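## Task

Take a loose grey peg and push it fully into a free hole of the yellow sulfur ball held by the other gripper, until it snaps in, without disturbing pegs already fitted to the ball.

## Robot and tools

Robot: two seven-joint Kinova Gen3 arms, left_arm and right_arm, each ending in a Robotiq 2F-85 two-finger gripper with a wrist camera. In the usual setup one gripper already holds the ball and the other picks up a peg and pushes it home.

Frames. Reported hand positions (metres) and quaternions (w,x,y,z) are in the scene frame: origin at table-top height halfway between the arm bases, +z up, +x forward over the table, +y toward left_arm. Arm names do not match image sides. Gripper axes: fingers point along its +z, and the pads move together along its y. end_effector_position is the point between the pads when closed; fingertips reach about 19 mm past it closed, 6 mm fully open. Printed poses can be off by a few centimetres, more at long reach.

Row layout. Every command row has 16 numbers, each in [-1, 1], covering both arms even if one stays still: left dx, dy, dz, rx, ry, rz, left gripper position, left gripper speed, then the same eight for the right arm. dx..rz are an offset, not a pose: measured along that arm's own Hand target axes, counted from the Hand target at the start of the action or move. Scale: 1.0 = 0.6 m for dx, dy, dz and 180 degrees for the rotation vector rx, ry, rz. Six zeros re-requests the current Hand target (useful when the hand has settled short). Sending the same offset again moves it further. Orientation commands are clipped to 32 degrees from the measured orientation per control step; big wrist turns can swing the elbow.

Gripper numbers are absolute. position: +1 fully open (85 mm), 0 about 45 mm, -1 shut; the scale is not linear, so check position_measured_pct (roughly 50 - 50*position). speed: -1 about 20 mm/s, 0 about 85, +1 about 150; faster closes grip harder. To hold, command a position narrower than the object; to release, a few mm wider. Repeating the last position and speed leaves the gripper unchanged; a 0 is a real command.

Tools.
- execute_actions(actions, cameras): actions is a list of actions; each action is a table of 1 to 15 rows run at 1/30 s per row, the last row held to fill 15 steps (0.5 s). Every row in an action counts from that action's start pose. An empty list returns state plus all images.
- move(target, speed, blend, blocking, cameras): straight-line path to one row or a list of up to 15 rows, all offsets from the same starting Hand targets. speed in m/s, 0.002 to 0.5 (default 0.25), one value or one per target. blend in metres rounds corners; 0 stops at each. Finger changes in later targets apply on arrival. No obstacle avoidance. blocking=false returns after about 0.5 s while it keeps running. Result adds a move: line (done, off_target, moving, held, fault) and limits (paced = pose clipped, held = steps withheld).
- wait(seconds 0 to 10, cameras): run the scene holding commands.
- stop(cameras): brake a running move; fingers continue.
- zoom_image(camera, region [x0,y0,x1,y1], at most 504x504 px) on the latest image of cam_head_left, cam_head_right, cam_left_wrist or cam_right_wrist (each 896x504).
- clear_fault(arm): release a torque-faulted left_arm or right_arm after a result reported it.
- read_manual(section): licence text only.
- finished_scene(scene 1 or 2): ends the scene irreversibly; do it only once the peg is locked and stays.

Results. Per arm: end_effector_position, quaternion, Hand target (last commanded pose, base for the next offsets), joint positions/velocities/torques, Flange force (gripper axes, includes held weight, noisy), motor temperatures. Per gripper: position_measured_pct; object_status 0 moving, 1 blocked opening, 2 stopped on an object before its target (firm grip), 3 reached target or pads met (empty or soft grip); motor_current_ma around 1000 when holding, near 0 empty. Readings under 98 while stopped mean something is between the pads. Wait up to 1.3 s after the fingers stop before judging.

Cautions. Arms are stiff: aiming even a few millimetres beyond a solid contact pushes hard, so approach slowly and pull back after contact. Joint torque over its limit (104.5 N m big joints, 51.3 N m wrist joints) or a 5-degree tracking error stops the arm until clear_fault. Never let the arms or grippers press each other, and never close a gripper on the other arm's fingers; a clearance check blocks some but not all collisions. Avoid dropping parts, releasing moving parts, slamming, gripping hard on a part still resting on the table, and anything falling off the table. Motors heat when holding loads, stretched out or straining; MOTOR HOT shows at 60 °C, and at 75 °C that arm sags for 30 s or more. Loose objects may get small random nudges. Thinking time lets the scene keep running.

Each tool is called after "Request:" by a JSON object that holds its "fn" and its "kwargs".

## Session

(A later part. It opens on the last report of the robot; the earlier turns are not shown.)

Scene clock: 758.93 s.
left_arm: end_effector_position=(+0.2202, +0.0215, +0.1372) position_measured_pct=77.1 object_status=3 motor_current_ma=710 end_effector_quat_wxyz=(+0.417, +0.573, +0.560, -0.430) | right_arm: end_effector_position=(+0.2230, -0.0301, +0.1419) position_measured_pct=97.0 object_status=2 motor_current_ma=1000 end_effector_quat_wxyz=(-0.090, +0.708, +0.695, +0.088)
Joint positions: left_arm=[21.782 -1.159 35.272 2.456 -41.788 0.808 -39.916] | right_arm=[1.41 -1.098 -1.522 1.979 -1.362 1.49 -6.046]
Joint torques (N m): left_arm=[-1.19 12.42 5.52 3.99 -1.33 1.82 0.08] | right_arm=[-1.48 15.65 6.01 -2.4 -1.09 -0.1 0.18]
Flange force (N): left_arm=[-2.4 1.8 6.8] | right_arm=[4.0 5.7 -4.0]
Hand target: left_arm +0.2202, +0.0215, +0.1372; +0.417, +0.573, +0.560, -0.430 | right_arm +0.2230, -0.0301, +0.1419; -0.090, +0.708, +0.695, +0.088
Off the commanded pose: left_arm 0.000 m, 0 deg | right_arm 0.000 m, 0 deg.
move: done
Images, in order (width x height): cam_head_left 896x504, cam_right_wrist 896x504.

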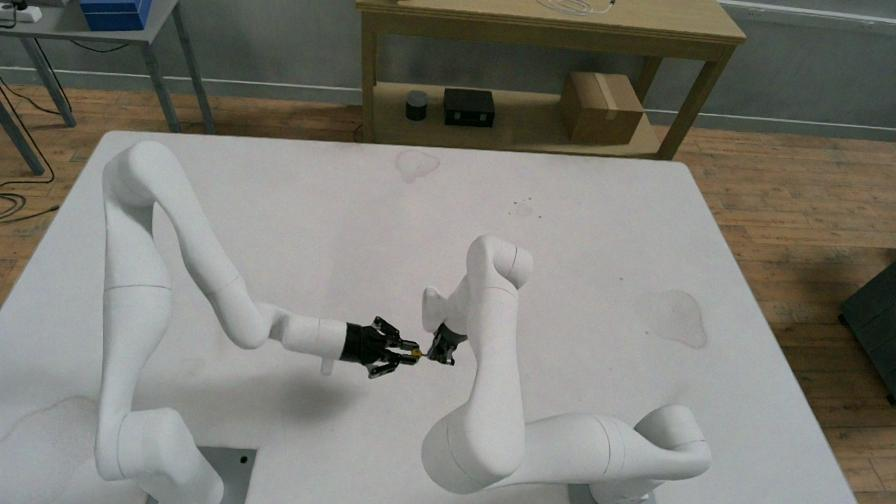

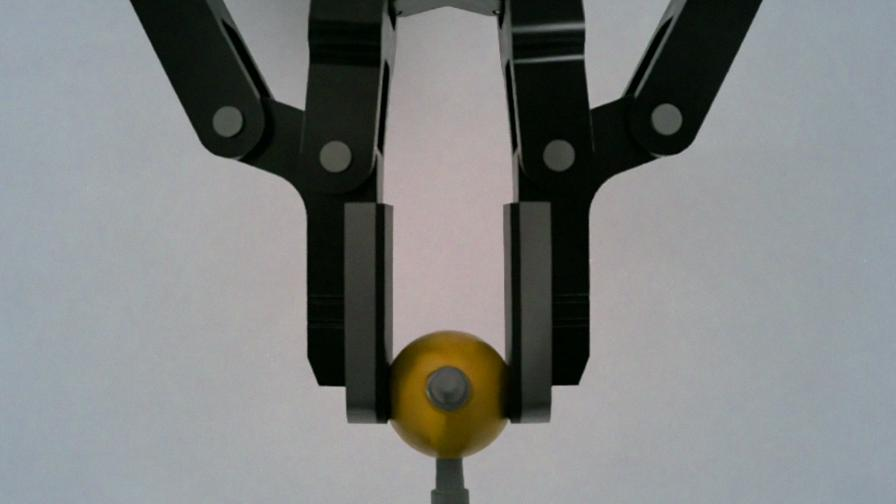

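Request:
{"fn": "move", "kwargs": {"target": [0,0,0,0,0,0,-0.662745,1,0.0017,0,0,0,0,0,-1,-1], "speed": 0.01}}

Request:
{"fn": "move", "kwargs": {"target": [0,0,0,0,0,0,-0.662745,1,0.0017,0,0,0,0,0,-1,-1], "speed": 0.01}}

Request:
{"fn": "move", "kwargs": {"target": [0,0,0,0,0,0,-0.662745,1,0.0017,0,0,0,0,0,-1,-1], "speed": 0.01, "cameras": ["cam_head_left","cam_right_wrist"]}}

Request:
{"fn": "zoom_image", "kwargs": {"camera": "cam_right_wrist", "region": [400, 424, 500, 504]}}

Scene clock: 769.30 s.
left_arm: end_effector_position=(+0.2202, +0.0215, +0.1372) position_measured_pct=77.1 object_status=3 motor_current_ma=710 end_effector_quat_wxyz=(+0.417, +0.573, +0.560, -0.430) | right_arm: end_effector_position=(+0.2230, -0.0291, +0.1422) position_measured_pct=97.0 object_status=2 motor_current_ma=1000 end_effector_quat_wxyz=(-0.090, +0.708, +0.695, +0.088)
Joint positions: left_arm=[21.782 -1.159 35.272 2.456 -41.788 0.808 -39.916] | right_arm=[1.409 -1.098 -1.522 1.976 -1.362 1.491 -6.049]
Joint torques (N m): left_arm=[-1.47 12.4 5.21 4.03 -1.21 1.65 0.13] | right_arm=[-1.41 15.84 6.21 -2.34 -1 -0.13 0.16]
Flange force (N): left_arm=[-2.7 1.3 7.7] | right_arm=[4.3 5.8 -3.2]
Hand target: left_arm +0.2202, +0.0215, +0.1372; +0.417, +0.573, +0.560, -0.430 | right_arm +0.2230, -0.0291, +0.1422; -0.090, +0.708, +0.695, +0.088
Off the commanded pose: left_arm 0.000 m, 0 deg | right_arm 0.000 m, 0 deg.
move: done

Scene clock: 770.00 s.
left_arm: end_effector_position=(+0.2202, +0.0215, +0.1372) position_measured_pct=77.1 object_status=3 motor_current_ma=710 end_effector_quat_wxyz=(+0.417, +0.573, +0.560, -0.430) | right_arm: end_effector_position=(+0.2230, -0.0281, +0.1424) position_measured_pct=97.0 object_status=2 motor_current_ma=1000 end_effector_quat_wxyz=(-0.090, +0.708, +0.695, +0.088)
Joint positions: left_arm=[21.782 -1.159 35.272 2.456 -41.788 0.808 -39.916] | right_arm=[1.408 -1.099 -1.523 1.973 -1.362 1.491 -6.053]
Joint torques (N m): left_arm=[-1.31 12.31 5 3.9 -1.17 1.55 0.12] | right_arm=[-1.41 16.01 6.31 -2.47 -1.06 -0.13 0.15]
Flange force (N): left_arm=[-3.3 1.3 6.9] | right_arm=[3.9 5.7 -2.9]
Hand target: left_arm +0.2202, +0.0215, +0.1372; +0.417, +0.573, +0.560, -0.430 | right_arm +0.2230, -0.0281, +0.1424; -0.090, +0.708, +0.695, +0.088
Off the commanded pose: left_arm 0.000 m, 0 deg | right_arm 0.000 m, 0 deg.
move: done

Scene clock: 770.70 s.
left_arm: end_effector_position=(+0.2202, +0.0215, +0.1372) position_measured_pct=77.1 object_status=3 motor_current_ma=710 end_effector_quat_wxyz=(+0.417, +0.573, +0.560, -0.430) | right_arm: end_effector_position=(+0.2230, -0.0271, +0.1427) position_measured_pct=97.0 object_status=2 motor_current_ma=1000 end_effector_quat_wxyz=(-0.090, +0.708, +0.695, +0.088)
Joint positions: left_arm=[21.782 -1.159 35.272 2.456 -41.788 0.808 -39.916] | right_arm=[1.407 -1.099 -1.523 1.97 -1.362 1.492 -6.056]
Joint torques (N m): left_arm=[-1.02 12.18 5.06 3.7 -1.08 1.48 0.09] | right_arm=[-1.7 16.5 6.42 -2.95 -1.55 -0.01 0.19]
Flange force (N): left_arm=[-3.5 1.5 5.4] | right_arm=[2.6 5.6 -2.5]
Hand target: left_arm +0.2202, +0.0215, +0.1372; +0.417, +0.573, +0.560, -0.430 | right_arm +0.2230, -0.0271, +0.1427; -0.090, +0.708, +0.695, +0.088
Off the commanded pose: left_arm 0.000 m, 0 deg | right_arm 0.000 m, 0 deg.
move: done
Images, in order (width x height): cam_head_left 896x504, cam_right_wrist 896x504.

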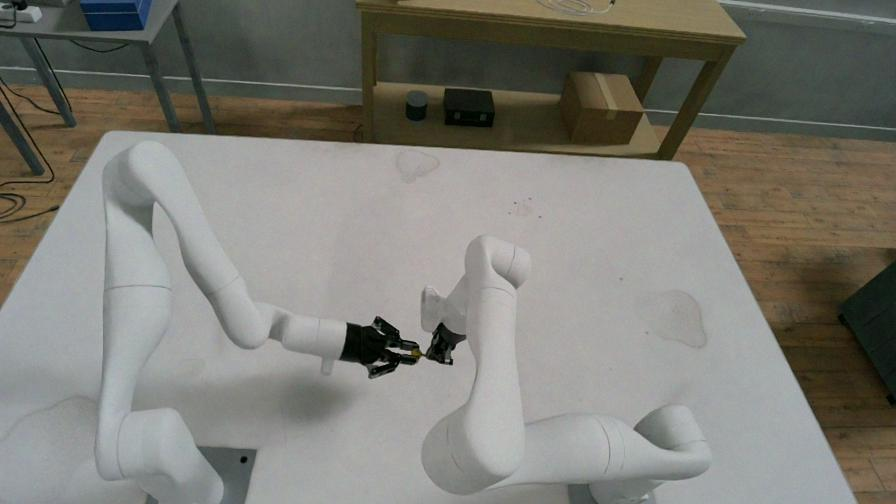

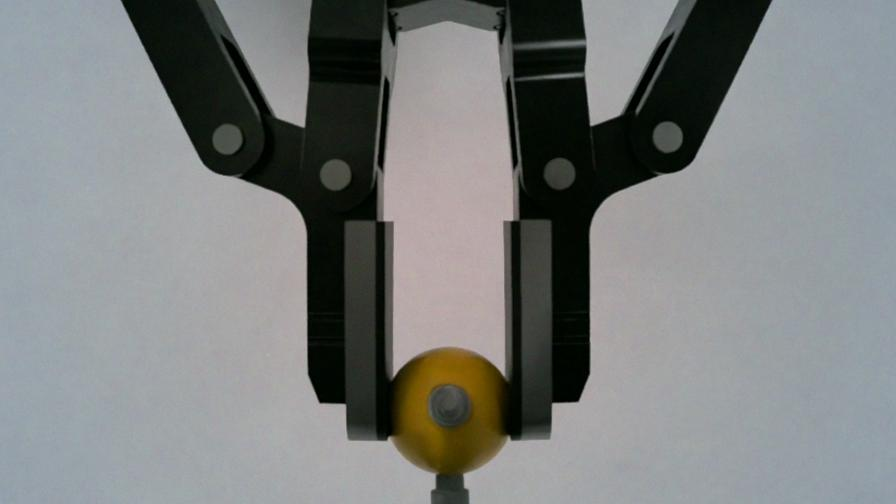

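Scaled by 5.040 from the camera's 896x504 image, which has a finer 1280x720 frame.

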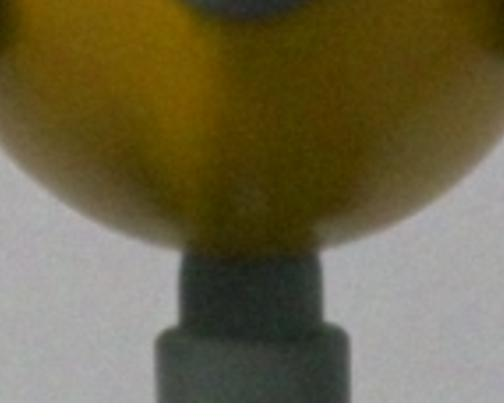

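Request:
{"fn": "move", "kwargs": {"target": [0,0,0,0,0,0,-0.662745,1,0.0017,0,0.0008,0,0,0,-1,-1], "speed": 0.01}}

Request:
{"fn": "move", "kwargs": {"target": [0,0,0,0,0,0,-0.662745,1,0.0017,0,0,0,0,0,-1,-1], "speed": 0.01}}

Request:
{"fn": "move", "kwargs": {"target": [0,0,0,0,0,0,-0.662745,1,0.0012,0,0,0,0,0,-1,-1], "speed": 0.01, "cameras": ["cam_head_left","cam_right_wrist"]}}

Request:
{"fn": "zoom_image", "kwargs": {"camera": "cam_right_wrist", "region": [400, 424, 500, 504]}}

Scene clock: 780.43 s.
left_arm: end_effector_position=(+0.2202, +0.0215, +0.1372) position_measured_pct=77.1 object_status=3 motor_current_ma=710 end_effector_quat_wxyz=(+0.417, +0.573, +0.560, -0.430) | right_arm: end_effector_position=(+0.2230, -0.0260, +0.1425) position_measured_pct=97.0 object_status=2 motor_current_ma=1000 end_effector_quat_wxyz=(-0.090, +0.708, +0.695, +0.088)
Joint positions: left_arm=[21.782 -1.159 35.272 2.456 -41.788 0.808 -39.916] | right_arm=[1.407 -1.1 -1.524 1.968 -1.364 1.492 -6.059]
Joint torques (N m): left_arm=[-0.59 12.28 5.89 3.43 -1.27 1.87 0.09] | right_arm=[-2.24 16.58 5.98 -3.42 -2.11 0.15 0.17]
Flange force (N): left_arm=[-2.1 1.3 3.7] | right_arm=[0.7 5.8 -3.8]
Hand target: left_arm +0.2202, +0.0215, +0.1372; +0.417, +0.573, +0.560, -0.430 | right_arm +0.2230, -0.0260, +0.1425; -0.090, +0.708, +0.695, +0.088
Off the commanded pose: left_arm 0.000 m, 0 deg | right_arm 0.000 m, 0 deg.
move: done

Scene clock: 781.13 s.
left_arm: end_effector_position=(+0.2202, +0.0215, +0.1372) position_measured_pct=77.1 object_status=3 motor_current_ma=710 end_effector_quat_wxyz=(+0.417, +0.573, +0.560, -0.430) | right_arm: end_effector_position=(+0.2231, -0.0250, +0.1427) position_measured_pct=97.0 object_status=2 motor_current_ma=1000 end_effector_quat_wxyz=(-0.090, +0.708, +0.695, +0.088)
Joint positions: left_arm=[21.782 -1.159 35.272 2.456 -41.788 0.808 -39.916] | right_arm=[1.406 -1.101 -1.524 1.965 -1.364 1.492 -6.063]
Joint torques (N m): left_arm=[0.67 11.95 6.39 2.86 -1.26 1.77 0.09] | right_arm=[-3.24 17.9 6.05 -5.01 -3.73 0.48 0.17]
Flange force (N): left_arm=[-2.0 1.6 -1.4] | right_arm=[-4.3 5.6 -3.5]
Hand target: left_arm +0.2202, +0.0215, +0.1372; +0.417, +0.573, +0.560, -0.430 | right_arm +0.2231, -0.0250, +0.1427; -0.090, +0.708, +0.695, +0.088
Off the commanded pose: left_arm 0.000 m, 0 deg | right_arm 0.000 m, 0 deg.
move: done

Scene clock: 781.83 s.
left_arm: end_effector_position=(+0.2202, +0.0215, +0.1372) position_measured_pct=77.1 object_status=3 motor_current_ma=710 end_effector_quat_wxyz=(+0.417, +0.573, +0.560, -0.430) | right_arm: end_effector_position=(+0.2231, -0.0243, +0.1429) position_measured_pct=97.0 object_status=2 motor_current_ma=1000 end_effector_quat_wxyz=(-0.090, +0.708, +0.695, +0.088)
Joint positions: left_arm=[21.782 -1.159 35.272 2.456 -41.788 0.808 -39.916] | right_arm=[1.406 -1.101 -1.524 1.963 -1.364 1.493 -6.065]
Joint torques (N m): left_arm=[1.34 11.56 6.3 2.5 -1.19 1.52 0.11] | right_arm=[-3.74 18.82 6.33 -5.89 -4.57 0.64 0.2]
Flange force (N): left_arm=[-2.9 1.5 -4.3] | right_arm=[-6.8 5.5 -2.5]
Hand target: left_arm +0.2202, +0.0215, +0.1372; +0.417, +0.573, +0.560, -0.430 | right_arm +0.2231, -0.0243, +0.1429; -0.090, +0.708, +0.695, +0.088
Off the commanded pose: left_arm 0.000 m, 0 deg | right_arm 0.000 m, 0 deg.
move: done
Images, in order (width x height): cam_head_left 896x504, cam_right_wrist 896x504.

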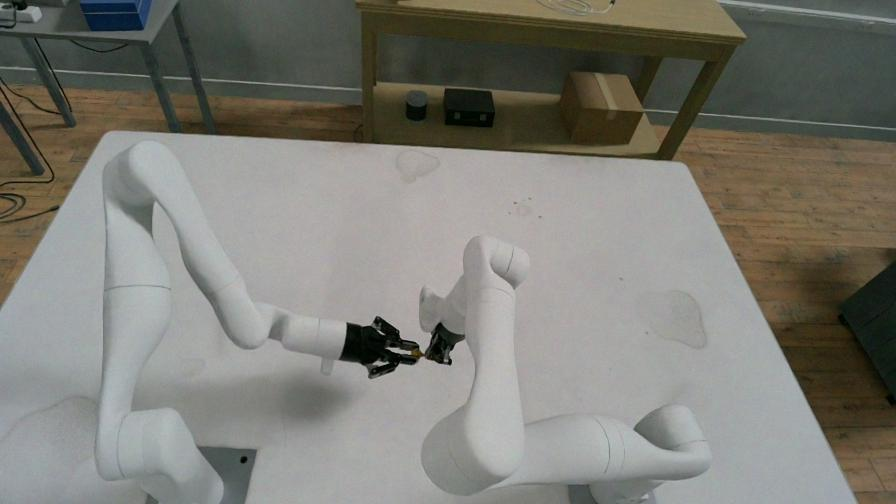

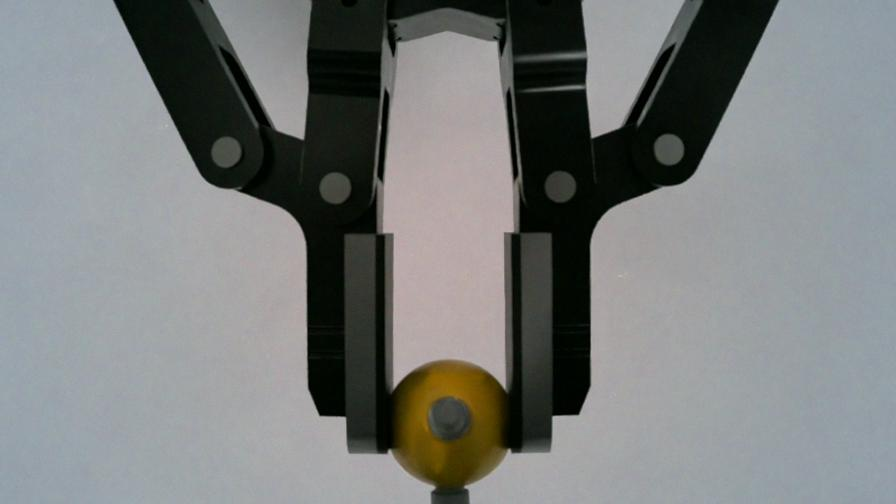

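Scaled by 5.040 from the camera's 896x504 image, which has a finer 1280x720 frame.

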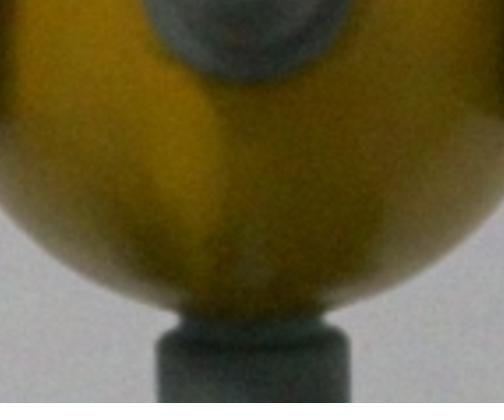

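Request:
{"fn": "move", "kwargs": {"target": [0,0,0,0,0,0,-0.662745,1,0.0015,0,0.0006,0,0,0,-1,-1], "speed": 0.01}}

Request:
{"fn": "move", "kwargs": {"target": [0,0,0,0,0,0,-0.662745,1,0.0015,0,0,0,0,0,-1,-1], "speed": 0.01, "cameras": ["cam_head_left","cam_right_wrist"]}}

Request:
{"fn": "zoom_image", "kwargs": {"camera": "cam_right_wrist", "region": [400, 424, 500, 504]}}

Scene clock: 788.43 s.
left_arm: end_effector_position=(+0.2202, +0.0215, +0.1372) position_measured_pct=77.1 object_status=3 motor_current_ma=710 end_effector_quat_wxyz=(+0.417, +0.573, +0.560, -0.430) | right_arm: end_effector_position=(+0.2231, -0.0234, +0.1428) position_measured_pct=97.0 object_status=2 motor_current_ma=1000 end_effector_quat_wxyz=(-0.090, +0.708, +0.695, +0.088)
Joint positions: left_arm=[21.782 -1.159 35.272 2.456 -41.788 0.808 -39.916] | right_arm=[1.405 -1.102 -1.524 1.961 -1.365 1.493 -6.068]
Joint torques (N m): left_arm=[1.86 11.5 6.81 2.4 -1.28 1.66 0.07] | right_arm=[-4.08 19.06 6.21 -6.45 -5.17 0.67 0.18]
Flange force (N): left_arm=[-2.3 2.1 -6.2] | right_arm=[-8.6 5.2 -3.1]
Hand target: left_arm +0.2202, +0.0215, +0.1372; +0.417, +0.573, +0.560, -0.430 | right_arm +0.2231, -0.0233, +0.1428; -0.090, +0.708, +0.695, +0.088
Off the commanded pose: left_arm 0.000 m, 0 deg | right_arm 0.000 m, 0 deg.
move: done

Scene clock: 789.13 s.
left_arm: end_effector_position=(+0.2202, +0.0215, +0.1372) position_measured_pct=77.1 object_status=3 motor_current_ma=710 end_effector_quat_wxyz=(+0.417, +0.573, +0.560, -0.430) | right_arm: end_effector_position=(+0.2231, -0.0225, +0.1430) position_measured_pct=97.0 object_status=2 motor_current_ma=1000 end_effector_quat_wxyz=(-0.090, +0.708, +0.695, +0.088)
Joint positions: left_arm=[21.782 -1.159 35.272 2.456 -41.788 0.808 -39.916] | right_arm=[1.405 -1.102 -1.525 1.958 -1.365 1.493 -6.071]
Joint torques (N m): left_arm=[2.85 11.09 7.13 1.98 -1.28 1.52 0.12] | right_arm=[-4.73 20.15 6.41 -7.72 -6.37 0.81 0.15]
Flange force (N): left_arm=[-2.6 2.0 -10.2] | right_arm=[-12.5 4.8 -2.5]
Hand target: left_arm +0.2202, +0.0215, +0.1372; +0.417, +0.573, +0.560, -0.430 | right_arm +0.2231, -0.0225, +0.1430; -0.090, +0.708, +0.695, +0.088
Off the commanded pose: left_arm 0.000 m, 0 deg | right_arm 0.000 m, 0 deg.
move: done
Images, in order (width x height): cam_head_left 896x504, cam_right_wrist 896x504.

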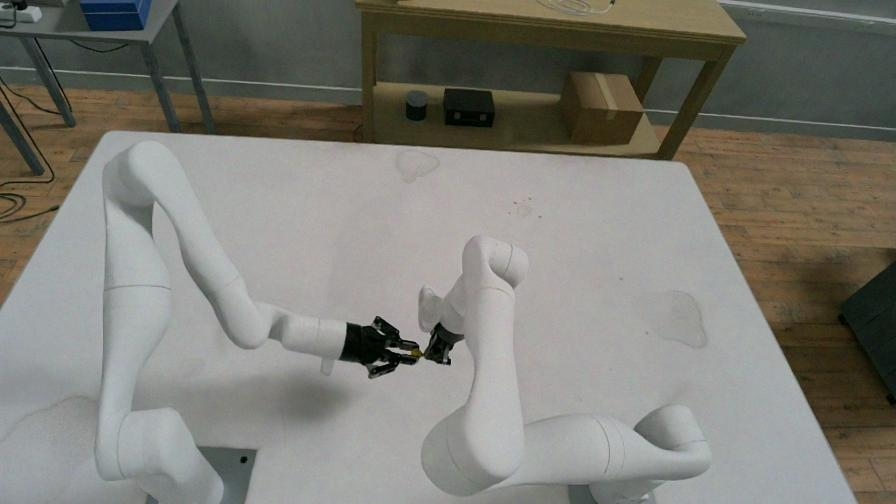

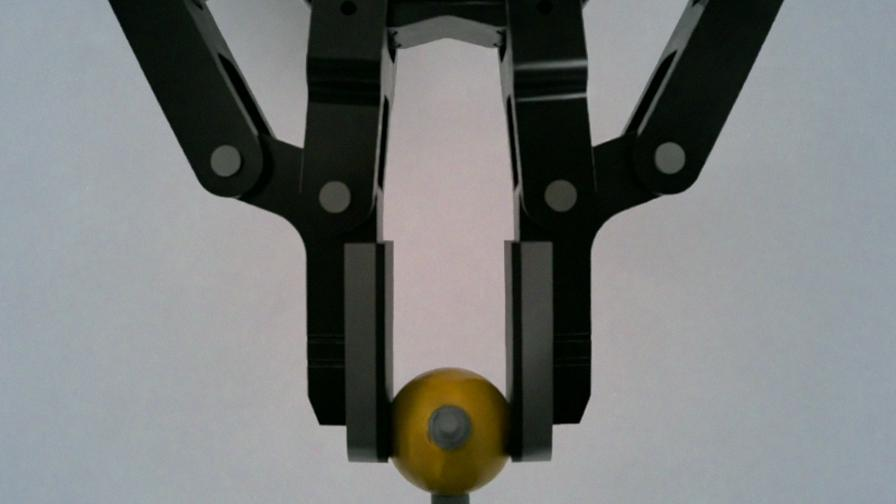

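Scaled by 5.040 from the camera's 896x504 image, which has a finer 1280x720 frame.

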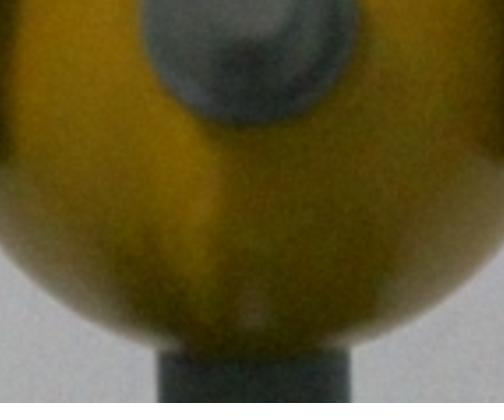

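Request:
{"fn": "move", "kwargs": {"target": [0,0,0,0,0,0,-0.662745,1,0.0015,0,0.0004,0,0,0,-1,-1], "speed": 0.01}}

Request:
{"fn": "move", "kwargs": {"target": [0,0,0,0,0,0,-0.662745,1,0.0015,0,0,0,0,0,-1,-1], "speed": 0.01, "cameras": ["cam_head_left","cam_right_wrist"]}}

Request:
{"fn": "zoom_image", "kwargs": {"camera": "cam_right_wrist", "region": [400, 424, 500, 504]}}

Scene clock: 798.37 s.
left_arm: end_effector_position=(+0.2202, +0.0215, +0.1372) position_measured_pct=77.1 object_status=3 motor_current_ma=710 end_effector_quat_wxyz=(+0.417, +0.573, +0.560, -0.430) | right_arm: end_effector_position=(+0.2231, -0.0216, +0.1430) position_measured_pct=97.0 object_status=2 motor_current_ma=1000 end_effector_quat_wxyz=(-0.090, +0.708, +0.695, +0.088)
Joint positions: left_arm=[21.782 -1.159 35.272 2.456 -41.788 0.808 -39.916] | right_arm=[1.404 -1.103 -1.525 1.956 -1.366 1.493 -6.073]
Joint torques (N m): left_arm=[5.31 10.61 8.9 0.68 -1.47 1.95 0.1] | right_arm=[-6.93 22.34 6.05 -10.75 -9.64 1.51 0.17]
Flange force (N): left_arm=[-1.1 2.5 -20.6] | right_arm=[-22.4 4.8 -3.4]
Hand target: left_arm +0.2202, +0.0215, +0.1372; +0.417, +0.573, +0.560, -0.430 | right_arm +0.2231, -0.0215, +0.1430; -0.090, +0.708, +0.695, +0.088
Off the commanded pose: left_arm 0.000 m, 0 deg | right_arm 0.000 m, 0 deg.
move: done

Scene clock: 799.07 s.
left_arm: end_effector_position=(+0.2202, +0.0215, +0.1372) position_measured_pct=77.1 object_status=3 motor_current_ma=710 end_effector_quat_wxyz=(+0.417, +0.573, +0.560, -0.430) | right_arm: end_effector_position=(+0.2231, -0.0207, +0.1432) position_measured_pct=97.0 object_status=2 motor_current_ma=1000 end_effector_quat_wxyz=(-0.090, +0.708, +0.695, +0.088)
Joint positions: left_arm=[21.782 -1.159 35.272 2.456 -41.788 0.808 -39.916] | right_arm=[1.404 -1.103 -1.525 1.954 -1.366 1.493 -6.076]
Joint torques (N m): left_arm=[7.75 9.77 9.73 -0.31 -1.5 1.7 0.09] | right_arm=[-8.77 24.87 6.35 -13.82 -12.71 1.99 0.16]
Flange force (N): left_arm=[-1.7 3.2 -30.4] | right_arm=[-31.9 4.3 -2.4]
Hand target: left_arm +0.2202, +0.0215, +0.1372; +0.417, +0.573, +0.560, -0.430 | right_arm +0.2231, -0.0207, +0.1432; -0.090, +0.708, +0.695, +0.088
Off the commanded pose: left_arm 0.000 m, 0 deg | right_arm 0.000 m, 0 deg.
move: done
Images, in order (width x height): cam_head_left 896x504, cam_right_wrist 896x504.

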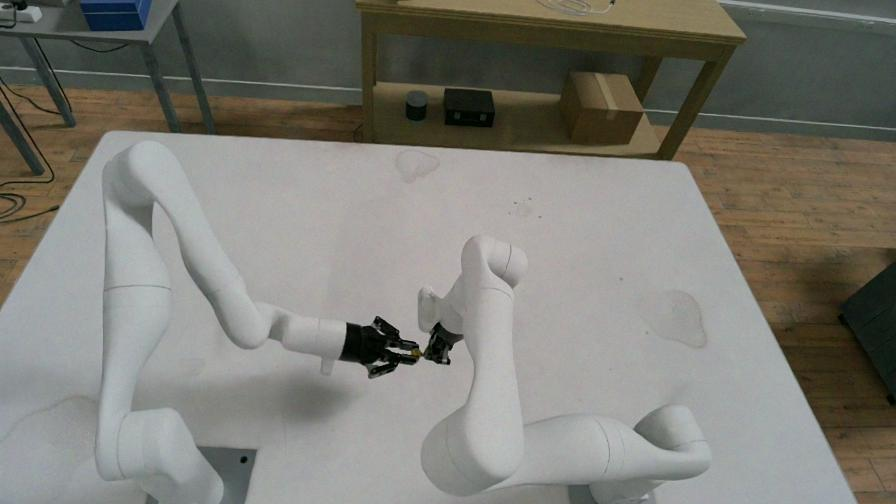

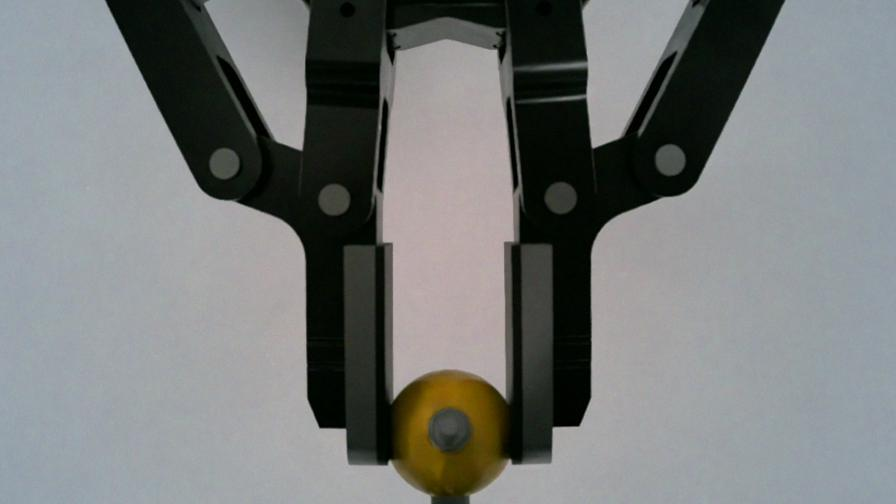

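Scaled by 5.040 from the camera's 896x504 image, which has a finer 1280x720 frame.

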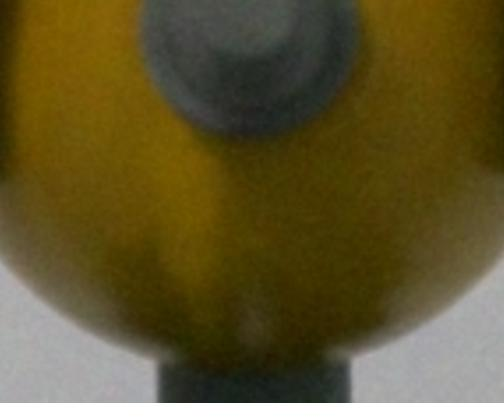

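Request:
{"fn": "move", "kwargs": {"target": [0,0,0,0,0,0,-0.662745,1,0.0017,0,0.0003,0,0,0,-1,-1], "speed": 0.01}}

Request:
{"fn": "move", "kwargs": {"target": [0,0,0,0,0,0,-0.662745,1,-0.005,0,0,0,0,0,-1,-1], "speed": 0.01, "cameras": ["cam_right_wrist"]}}

Request:
{"fn": "zoom_image", "kwargs": {"camera": "cam_right_wrist", "region": [400, 424, 500, 504]}}

Scene clock: 808.83 s.
left_arm: end_effector_position=(+0.2202, +0.0215, +0.1372) position_measured_pct=77.1 object_status=3 motor_current_ma=710 end_effector_quat_wxyz=(+0.417, +0.573, +0.560, -0.430) | right_arm: end_effector_position=(+0.2232, -0.0197, +0.1433) position_measured_pct=97.0 object_status=2 motor_current_ma=1000 end_effector_quat_wxyz=(-0.090, +0.708, +0.695, +0.088)
Joint positions: left_arm=[21.782 -1.159 35.272 2.456 -41.788 0.808 -39.916] | right_arm=[1.403 -1.104 -1.526 1.951 -1.367 1.494 -6.08]
Joint torques (N m): left_arm=[9.7 9.23 10.67 -1.45 -1.5 1.7 0.11] | right_arm=[-10.49 27.05 6.39 -16.44 -15.35 2.52 0.17]
Flange force (N): left_arm=[-1.4 3.1 -38.8] | right_arm=[-40.0 4.1 -1.9]
Hand target: left_arm +0.2202, +0.0215, +0.1372; +0.417, +0.573, +0.560, -0.430 | right_arm +0.2232, -0.0197, +0.1433; -0.090, +0.708, +0.695, +0.088
Off the commanded pose: left_arm 0.000 m, 0 deg | right_arm 0.000 m, 0 deg.
move: done

Scene clock: 809.53 s.
left_arm: end_effector_position=(+0.2201, +0.0215, +0.1372) position_measured_pct=77.1 object_status=3 motor_current_ma=710 end_effector_quat_wxyz=(+0.417, +0.573, +0.560, -0.430) | right_arm: end_effector_position=(+0.2231, -0.0225, +0.1426) position_measured_pct=97.0 object_status=2 motor_current_ma=1000 end_effector_quat_wxyz=(-0.090, +0.708, +0.695, +0.088)
Joint positions: left_arm=[21.782 -1.159 35.272 2.456 -41.788 0.808 -39.916] | right_arm=[1.405 -1.103 -1.525 1.959 -1.366 1.492 -6.07]
Joint torques (N m): left_arm=[0.66 11.51 5.42 2.73 -1.01 1.28 0.13] | right_arm=[-3.26 18.7 6.62 -5.25 -3.85 0.5 0.16]
Flange force (N): left_arm=[-4.4 1.5 -2.0] | right_arm=[-4.7 5.7 -1.3]
Hand target: left_arm +0.2202, +0.0215, +0.1372; +0.417, +0.573, +0.560, -0.430 | right_arm +0.2231, -0.0226, +0.1426; -0.090, +0.708, +0.695, +0.088
Off the commanded pose: left_arm 0.000 m, 0 deg | right_arm 0.000 m, 0 deg.
move: done
Images, in order (width x height): cam_right_wrist 896x504.

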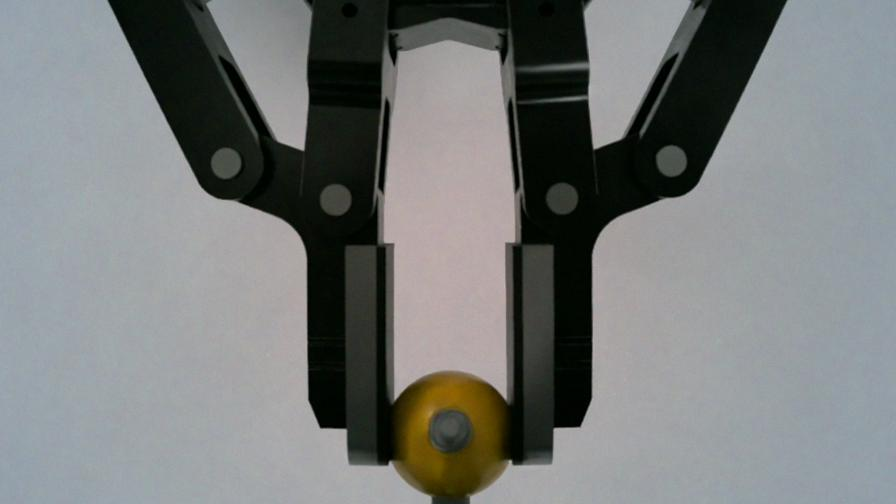

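Scaled by 5.040 from the camera's 896x504 image, which has a finer 1280x720 frame.

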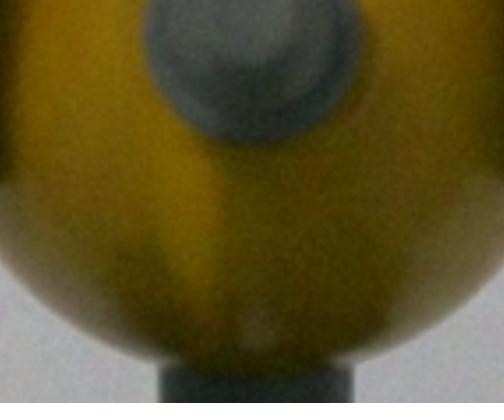

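Request:
{"fn": "move", "kwargs": {"target": [0,0,0,0,0,0,-0.662745,1,-0.0013,0,0.0017,0,0,0,-1,-1], "speed": 0.01}}

Request:
{"fn": "move", "kwargs": {"target": [0,0,0,0,0,0,-0.662745,1,-0.0017,0,0,0,0,0,-1,-1], "speed": 0.01, "cameras": ["cam_right_wrist"]}}

Request:
{"fn": "zoom_image", "kwargs": {"camera": "cam_right_wrist", "region": [400, 424, 500, 504]}}

Scene clock: 815.00 s.
left_arm: end_effector_position=(+0.2202, +0.0215, +0.1372) position_measured_pct=77.1 object_status=3 motor_current_ma=710 end_effector_quat_wxyz=(+0.417, +0.573, +0.560, -0.430) | right_arm: end_effector_position=(+0.2231, -0.0230, +0.1414) position_measured_pct=97.0 object_status=2 motor_current_ma=1000 end_effector_quat_wxyz=(-0.090, +0.708, +0.695, +0.088)
Joint positions: left_arm=[21.782 -1.159 35.272 2.456 -41.788 0.808 -39.916] | right_arm=[1.406 -1.104 -1.527 1.962 -1.368 1.491 -6.067]
Joint torques (N m): left_arm=[-1.45 13.15 7.12 4.2 -1.85 2.88 0.07] | right_arm=[-1.34 14.31 5.13 -1.67 -0.52 -0.3 0.16]
Flange force (N): left_arm=[1.5 1.6 8.7] | right_arm=[5.6 5.7 -7.5]
Hand target: left_arm +0.2202, +0.0215, +0.1372; +0.417, +0.573, +0.560, -0.430 | right_arm +0.2231, -0.0231, +0.1414; -0.090, +0.708, +0.695, +0.088
Off the commanded pose: left_arm 0.000 m, 0 deg | right_arm 0.000 m, 0 deg.
move: done

Scene clock: 815.70 s.
left_arm: end_effector_position=(+0.2202, +0.0215, +0.1372) position_measured_pct=77.1 object_status=3 motor_current_ma=710 end_effector_quat_wxyz=(+0.417, +0.573, +0.560, -0.430) | right_arm: end_effector_position=(+0.2230, -0.0240, +0.1411) position_measured_pct=97.0 object_status=2 motor_current_ma=1000 end_effector_quat_wxyz=(-0.090, +0.708, +0.695, +0.088)
Joint positions: left_arm=[21.782 -1.159 35.272 2.456 -41.788 0.808 -39.916] | right_arm=[1.407 -1.104 -1.527 1.965 -1.368 1.491 -6.063]
Joint torques (N m): left_arm=[-2.43 13.38 6.41 4.92 -1.82 2.67 0.12] | right_arm=[-0.29 13.27 5.27 -0.26 0.96 -0.63 0.17]
Flange force (N): left_arm=[1.1 1.6 13.4] | right_arm=[10.2 5.6 -7.2]
Hand target: left_arm +0.2202, +0.0215, +0.1372; +0.417, +0.573, +0.560, -0.430 | right_arm +0.2231, -0.0240, +0.1411; -0.090, +0.708, +0.695, +0.088
Off the commanded pose: left_arm 0.000 m, 0 deg | right_arm 0.000 m, 0 deg.
move: done
Images, in order (width x height): cam_right_wrist 896x504.

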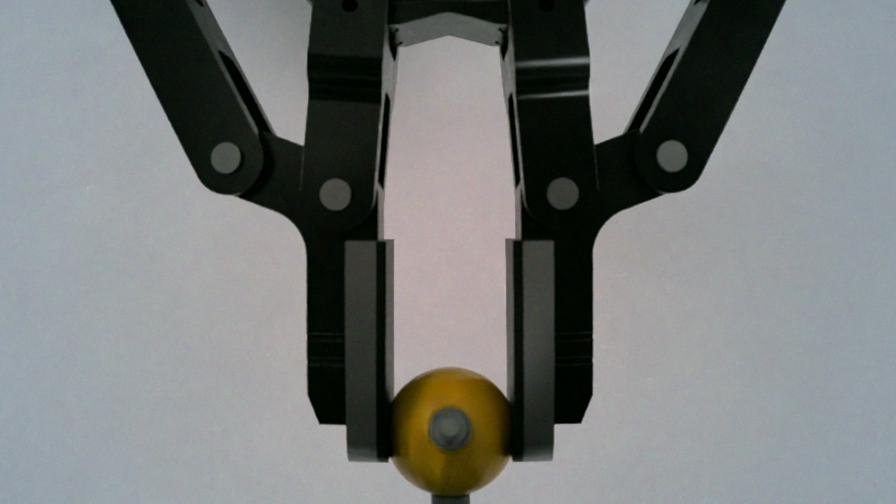

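Scaled by 5.040 from the camera's 896x504 image, which has a finer 1280x720 frame.

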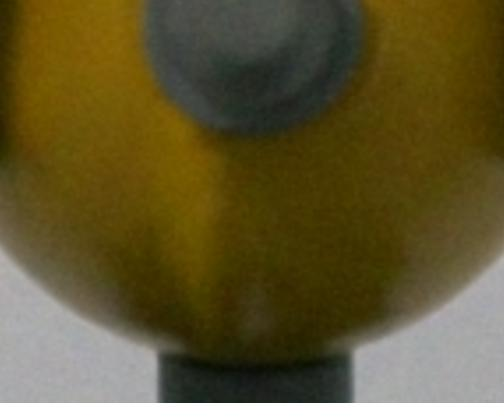

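Request:
{"fn": "move", "kwargs": {"target": [0,0,0,0,0,0,-0.662745,1,0.0008,0,-0.001,0,0,0,-1,-1], "speed": 0.01}}

Request:
{"fn": "move", "kwargs": {"target": [0,0,0,0,0,0,-0.662745,1,0,0,0,0,0,0,-0.6,-0.5], "speed": 0.01}}

Request:
{"fn": "move", "kwargs": {"target": [0,0,0,0,0,0,-0.662745,1,-0.05,0,0,0,0,0,-0.6,-0.5], "speed": 0.05, "cameras": ["all"]}}

Request:
{"fn": "zoom_image", "kwargs": {"camera": "cam_right_wrist", "region": [380, 264, 520, 404]}}

Request:
{"fn": "zoom_image", "kwargs": {"camera": "cam_head_left", "region": [405, 340, 441, 370]}}

Scene clock: 829.67 s.
left_arm: end_effector_position=(+0.2202, +0.0215, +0.1372) position_measured_pct=77.1 object_status=3 motor_current_ma=710 end_effector_quat_wxyz=(+0.417, +0.573, +0.560, -0.430) | right_arm: end_effector_position=(+0.2231, -0.0237, +0.1418) position_measured_pct=97.0 object_status=2 motor_current_ma=1000 end_effector_quat_wxyz=(-0.090, +0.708, +0.695, +0.088)
Joint positions: left_arm=[21.782 -1.159 35.272 2.456 -41.788 0.808 -39.916] | right_arm=[1.406 -1.103 -1.526 1.963 -1.367 1.491 -6.065]
Joint torques (N m): left_arm=[-1.22 12.46 5.5 4.4 -1.45 1.69 0.13] | right_arm=[-0.97 15.56 6.26 -2.2 -0.78 -0.45 0.13]
Flange force (N): left_arm=[-2.2 1.9 8.0] | right_arm=[4.9 4.9 -3.9]
Hand target: left_arm +0.2202, +0.0215, +0.1372; +0.417, +0.573, +0.560, -0.430 | right_arm +0.2231, -0.0237, +0.1418; -0.090, +0.708, +0.695, +0.088
Off the commanded pose: left_arm 0.000 m, 0 deg | right_arm 0.000 m, 0 deg.
move: done

Scene clock: 830.23 s.
left_arm: end_effector_position=(+0.2202, +0.0215, +0.1372) position_measured_pct=77.1 object_status=3 motor_current_ma=710 end_effector_quat_wxyz=(+0.417, +0.573, +0.560, -0.430) | right_arm: end_effector_position=(+0.2231, -0.0237, +0.1419) position_measured_pct=80.1 object_status=0 motor_current_ma=0 end_effector_quat_wxyz=(-0.090, +0.708, +0.695, +0.088)
Joint positions: left_arm=[21.782 -1.159 35.272 2.456 -41.788 0.808 -39.916] | right_arm=[1.406 -1.103 -1.526 1.963 -1.367 1.491 -6.065]
Joint torques (N m): left_arm=[-1.41 12.68 5.71 4.04 -1.39 1.99 0.08] | right_arm=[-1.35 15.45 5.93 -2.11 -0.79 -0.21 0.17]
Flange force (N): left_arm=[-1.5 1.5 7.8] | right_arm=[4.8 5.7 -4.4]
Hand target: left_arm +0.2202, +0.0215, +0.1372; +0.417, +0.573, +0.560, -0.430 | right_arm +0.2231, -0.0237, +0.1418; -0.090, +0.708, +0.695, +0.088
Off the commanded pose: left_arm 0.000 m, 0 deg | right_arm 0.000 m, 0 deg.
move: done

Scene clock: 831.17 s.
left_arm: end_effector_position=(+0.2202, +0.0215, +0.1372) position_measured_pct=77.1 object_status=3 motor_current_ma=710 end_effector_quat_wxyz=(+0.417, +0.573, +0.560, -0.430) | right_arm: end_effector_position=(+0.2225, -0.0528, +0.1344) position_measured_pct=80.1 object_status=3 motor_current_ma=0 end_effector_quat_wxyz=(-0.090, +0.708, +0.695, +0.088)
Joint positions: left_arm=[21.782 -1.159 35.272 2.456 -41.788 0.808 -39.916] | right_arm=[1.429 -1.09 -1.525 2.043 -1.36 1.476 -5.964]
Joint torques (N m): left_arm=[-1.44 12.61 5.81 4.06 -1.37 2 0.14] | right_arm=[-1.33 14.78 5.59 -2.06 -0.78 -0.09 0.14]
Flange force (N): left_arm=[-1.3 1.3 7.8] | right_arm=[4.2 5.8 -4.6]
Hand target: left_arm +0.2202, +0.0215, +0.1372; +0.417, +0.573, +0.560, -0.430 | right_arm +0.2225, -0.0528, +0.1344; -0.090, +0.708, +0.695, +0.088
Off the commanded pose: left_arm 0.000 m, 0 deg | right_arm 0.000 m, 0 deg.
move: done

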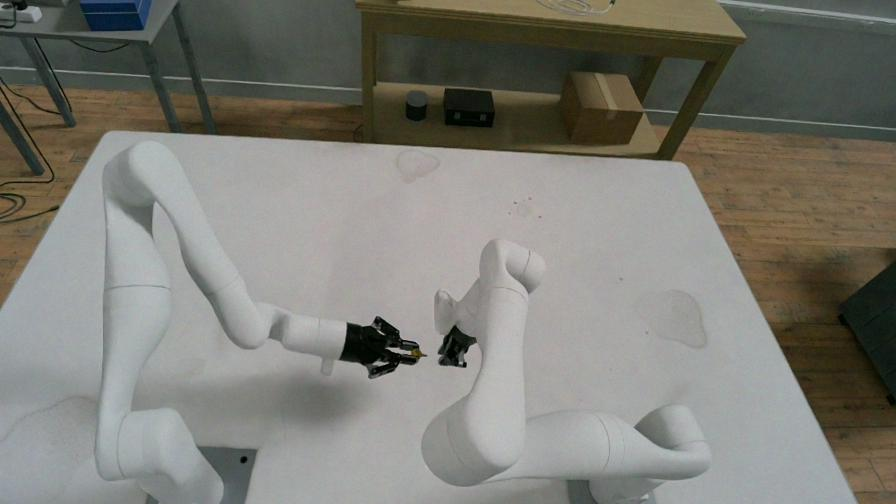

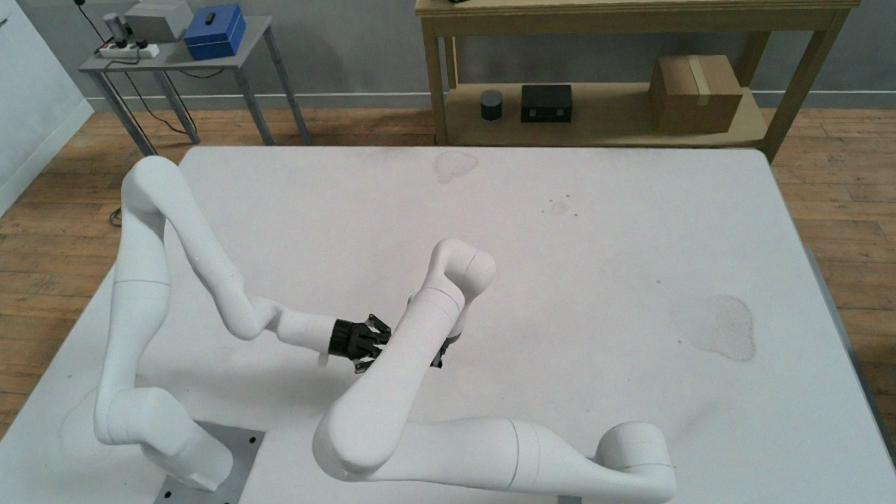

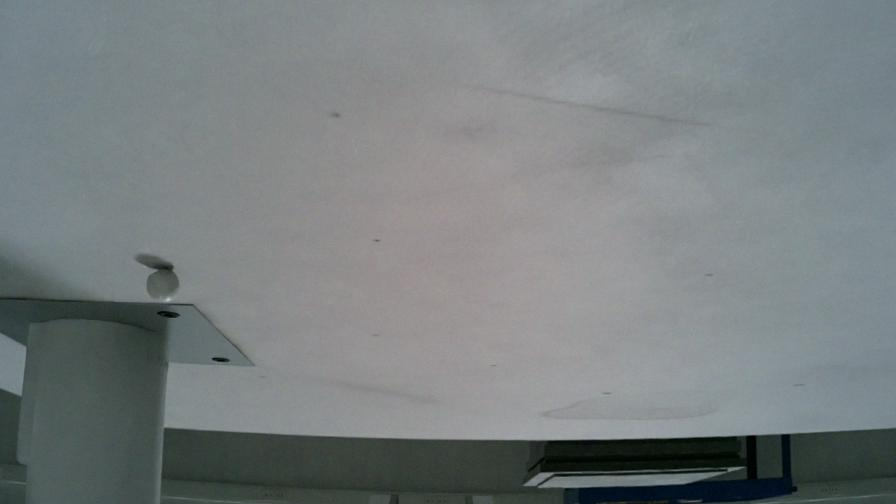

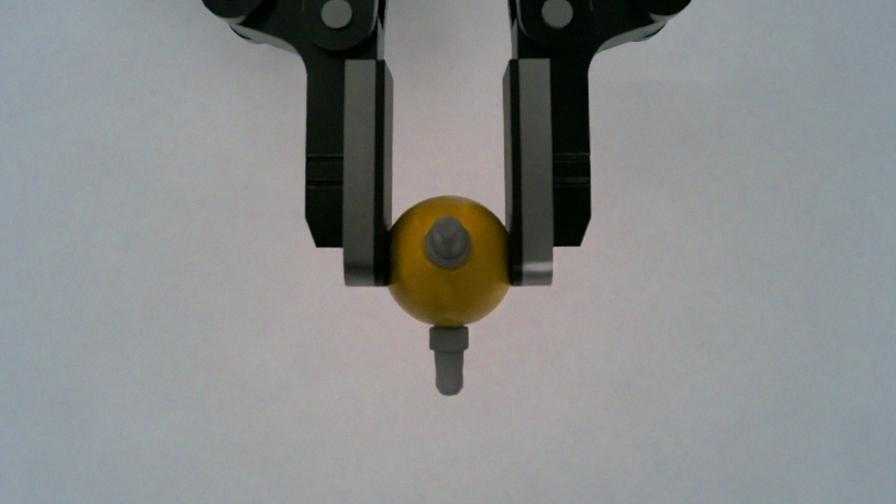

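Scaled by 3.600 from the camera's 896x504 image, which has a finer 1280x720 frame.

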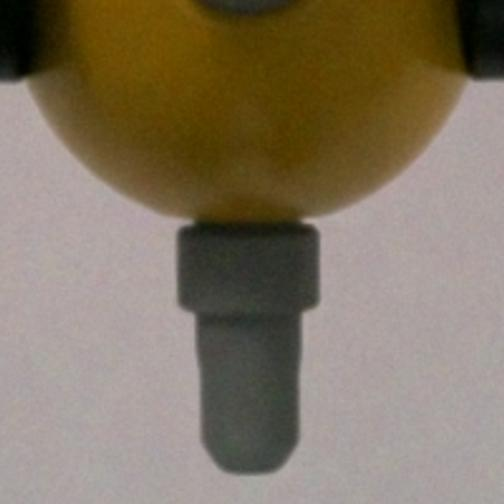

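Scaled by 14.000 from the camera's 896x504 image, which has a finer 1280x720 frame.

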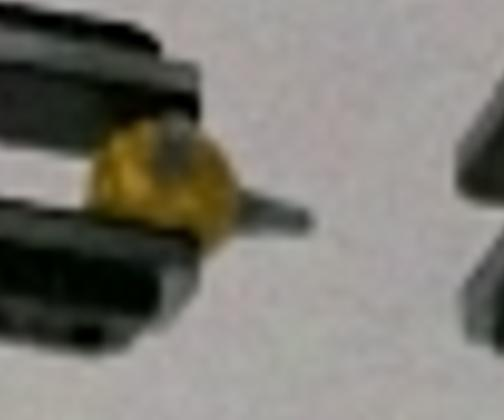

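Request:
{"fn": "zoom_image", "kwargs": {"camera": "cam_right_wrist", "region": [420, 300, 480, 350]}}

Request:
{"fn": "zoom_image", "kwargs": {"camera": "cam_right_wrist", "region": [400, 200, 500, 290]}}

Scaled by 8.400 from the camera's 896x504 image, which has a finer 1280x720 frame.

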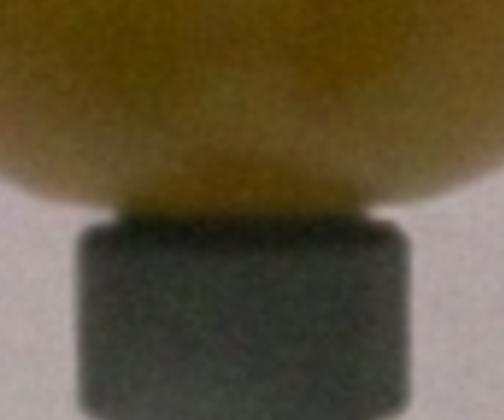

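Scaled by 5.040 from the camera's 896x504 image, which has a finer 1280x720 frame.

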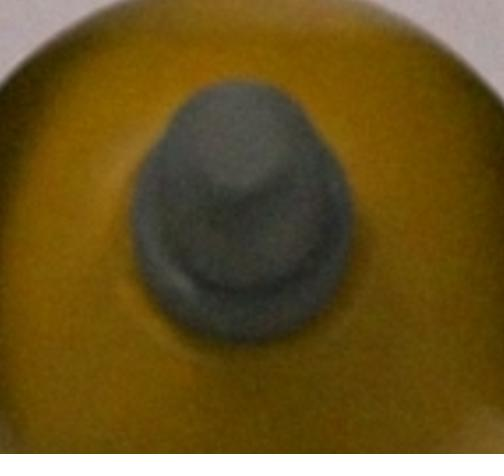

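Request:
{"fn": "move", "kwargs": {"target": [[0,0,0,0,0,0,-0.662745,1,0,0,0.0083,0,0,0,-1,-0.5],[0,0,0,0,0,0,-0.662745,1,0.0333,0,0.0083,0,0,0,-1,-0.5]], "speed": 0.04, "cameras": ["cam_right_wrist"]}}

Request:
{"fn": "move", "kwargs": {"target": [0,0,0,0,0,0,-0.662745,1,0.003,0,0,0,0,0,-1,-0.5], "speed": 0.01}}

Scene clock: 876.00 s.
left_arm: end_effector_position=(+0.2202, +0.0215, +0.1372) position_measured_pct=77.1 object_status=3 motor_current_ma=710 end_effector_quat_wxyz=(+0.417, +0.573, +0.560, -0.430) | right_arm: end_effector_position=(+0.2229, -0.0322, +0.1345) position_measured_pct=98.7 object_status=3 motor_current_ma=1000 end_effector_quat_wxyz=(-0.090, +0.708, +0.695, +0.088)
Joint positions: left_arm=[21.782 -1.159 35.272 2.456 -41.788 0.808 -39.916] | right_arm=[1.414 -1.107 -1.535 1.994 -1.376 1.481 -6.029]
Joint torques (N m): left_arm=[-1.5 12.64 5.72 4.03 -1.45 1.99 0.09] | right_arm=[-1.35 15.33 5.81 -1.91 -0.79 -0.19 0.16]
Flange force (N): left_arm=[-1.7 1.0 8.3] | right_arm=[4.9 6.0 -4.5]
Hand target: left_arm +0.2202, +0.0215, +0.1372; +0.417, +0.573, +0.560, -0.430 | right_arm +0.2229, -0.0322, +0.1345; -0.090, +0.708, +0.695, +0.088
Off the commanded pose: left_arm 0.000 m, 0 deg | right_arm 0.000 m, 0 deg.
move: done
Images, in order (width x height): cam_right_wrist 896x504.

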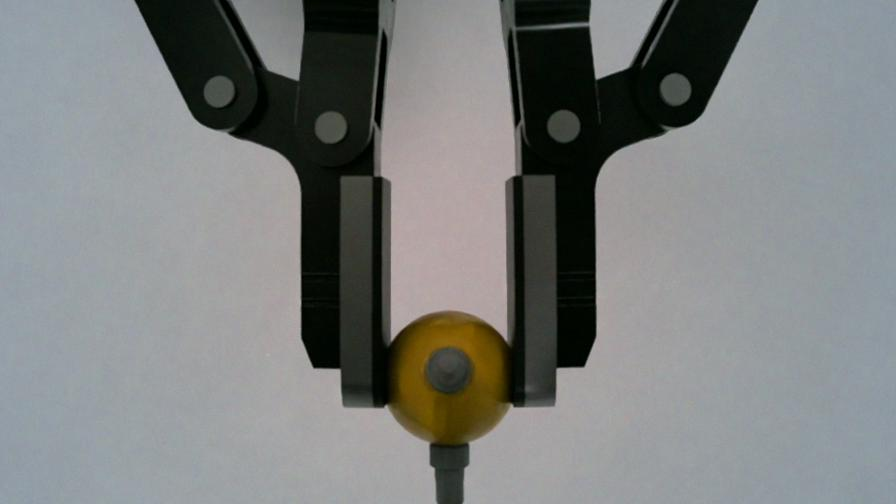

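Scene clock: 876.70 s.
left_arm: end_effector_position=(+0.2202, +0.0215, +0.1372) position_measured_pct=77.1 object_status=3 motor_current_ma=710 end_effector_quat_wxyz=(+0.417, +0.573, +0.560, -0.430) | right_arm: end_effector_position=(+0.2229, -0.0304, +0.1350) position_measured_pct=98.7 object_status=3 motor_current_ma=1000 end_effector_quat_wxyz=(-0.090, +0.708, +0.695, +0.088)
Joint positions: left_arm=[21.782 -1.159 35.272 2.456 -41.788 0.808 -39.916] | right_arm=[1.413 -1.107 -1.535 1.989 -1.376 1.482 -6.035]
Joint torques (N m): left_arm=[-1.44 12.63 5.71 4.09 -1.43 2.03 0.11] | right_arm=[-1.36 15.32 5.86 -2.01 -0.77 -0.15 0.15]
Flange force (N): left_arm=[-1.6 1.5 8.0] | right_arm=[4.6 5.8 -4.4]
Hand target: left_arm +0.2202, +0.0215, +0.1372; +0.417, +0.573, +0.560, -0.430 | right_arm +0.2229, -0.0304, +0.1350; -0.090, +0.708, +0.695, +0.088
Off the commanded pose: left_arm 0.000 m, 0 deg | right_arm 0.000 m, 0 deg.
move: done


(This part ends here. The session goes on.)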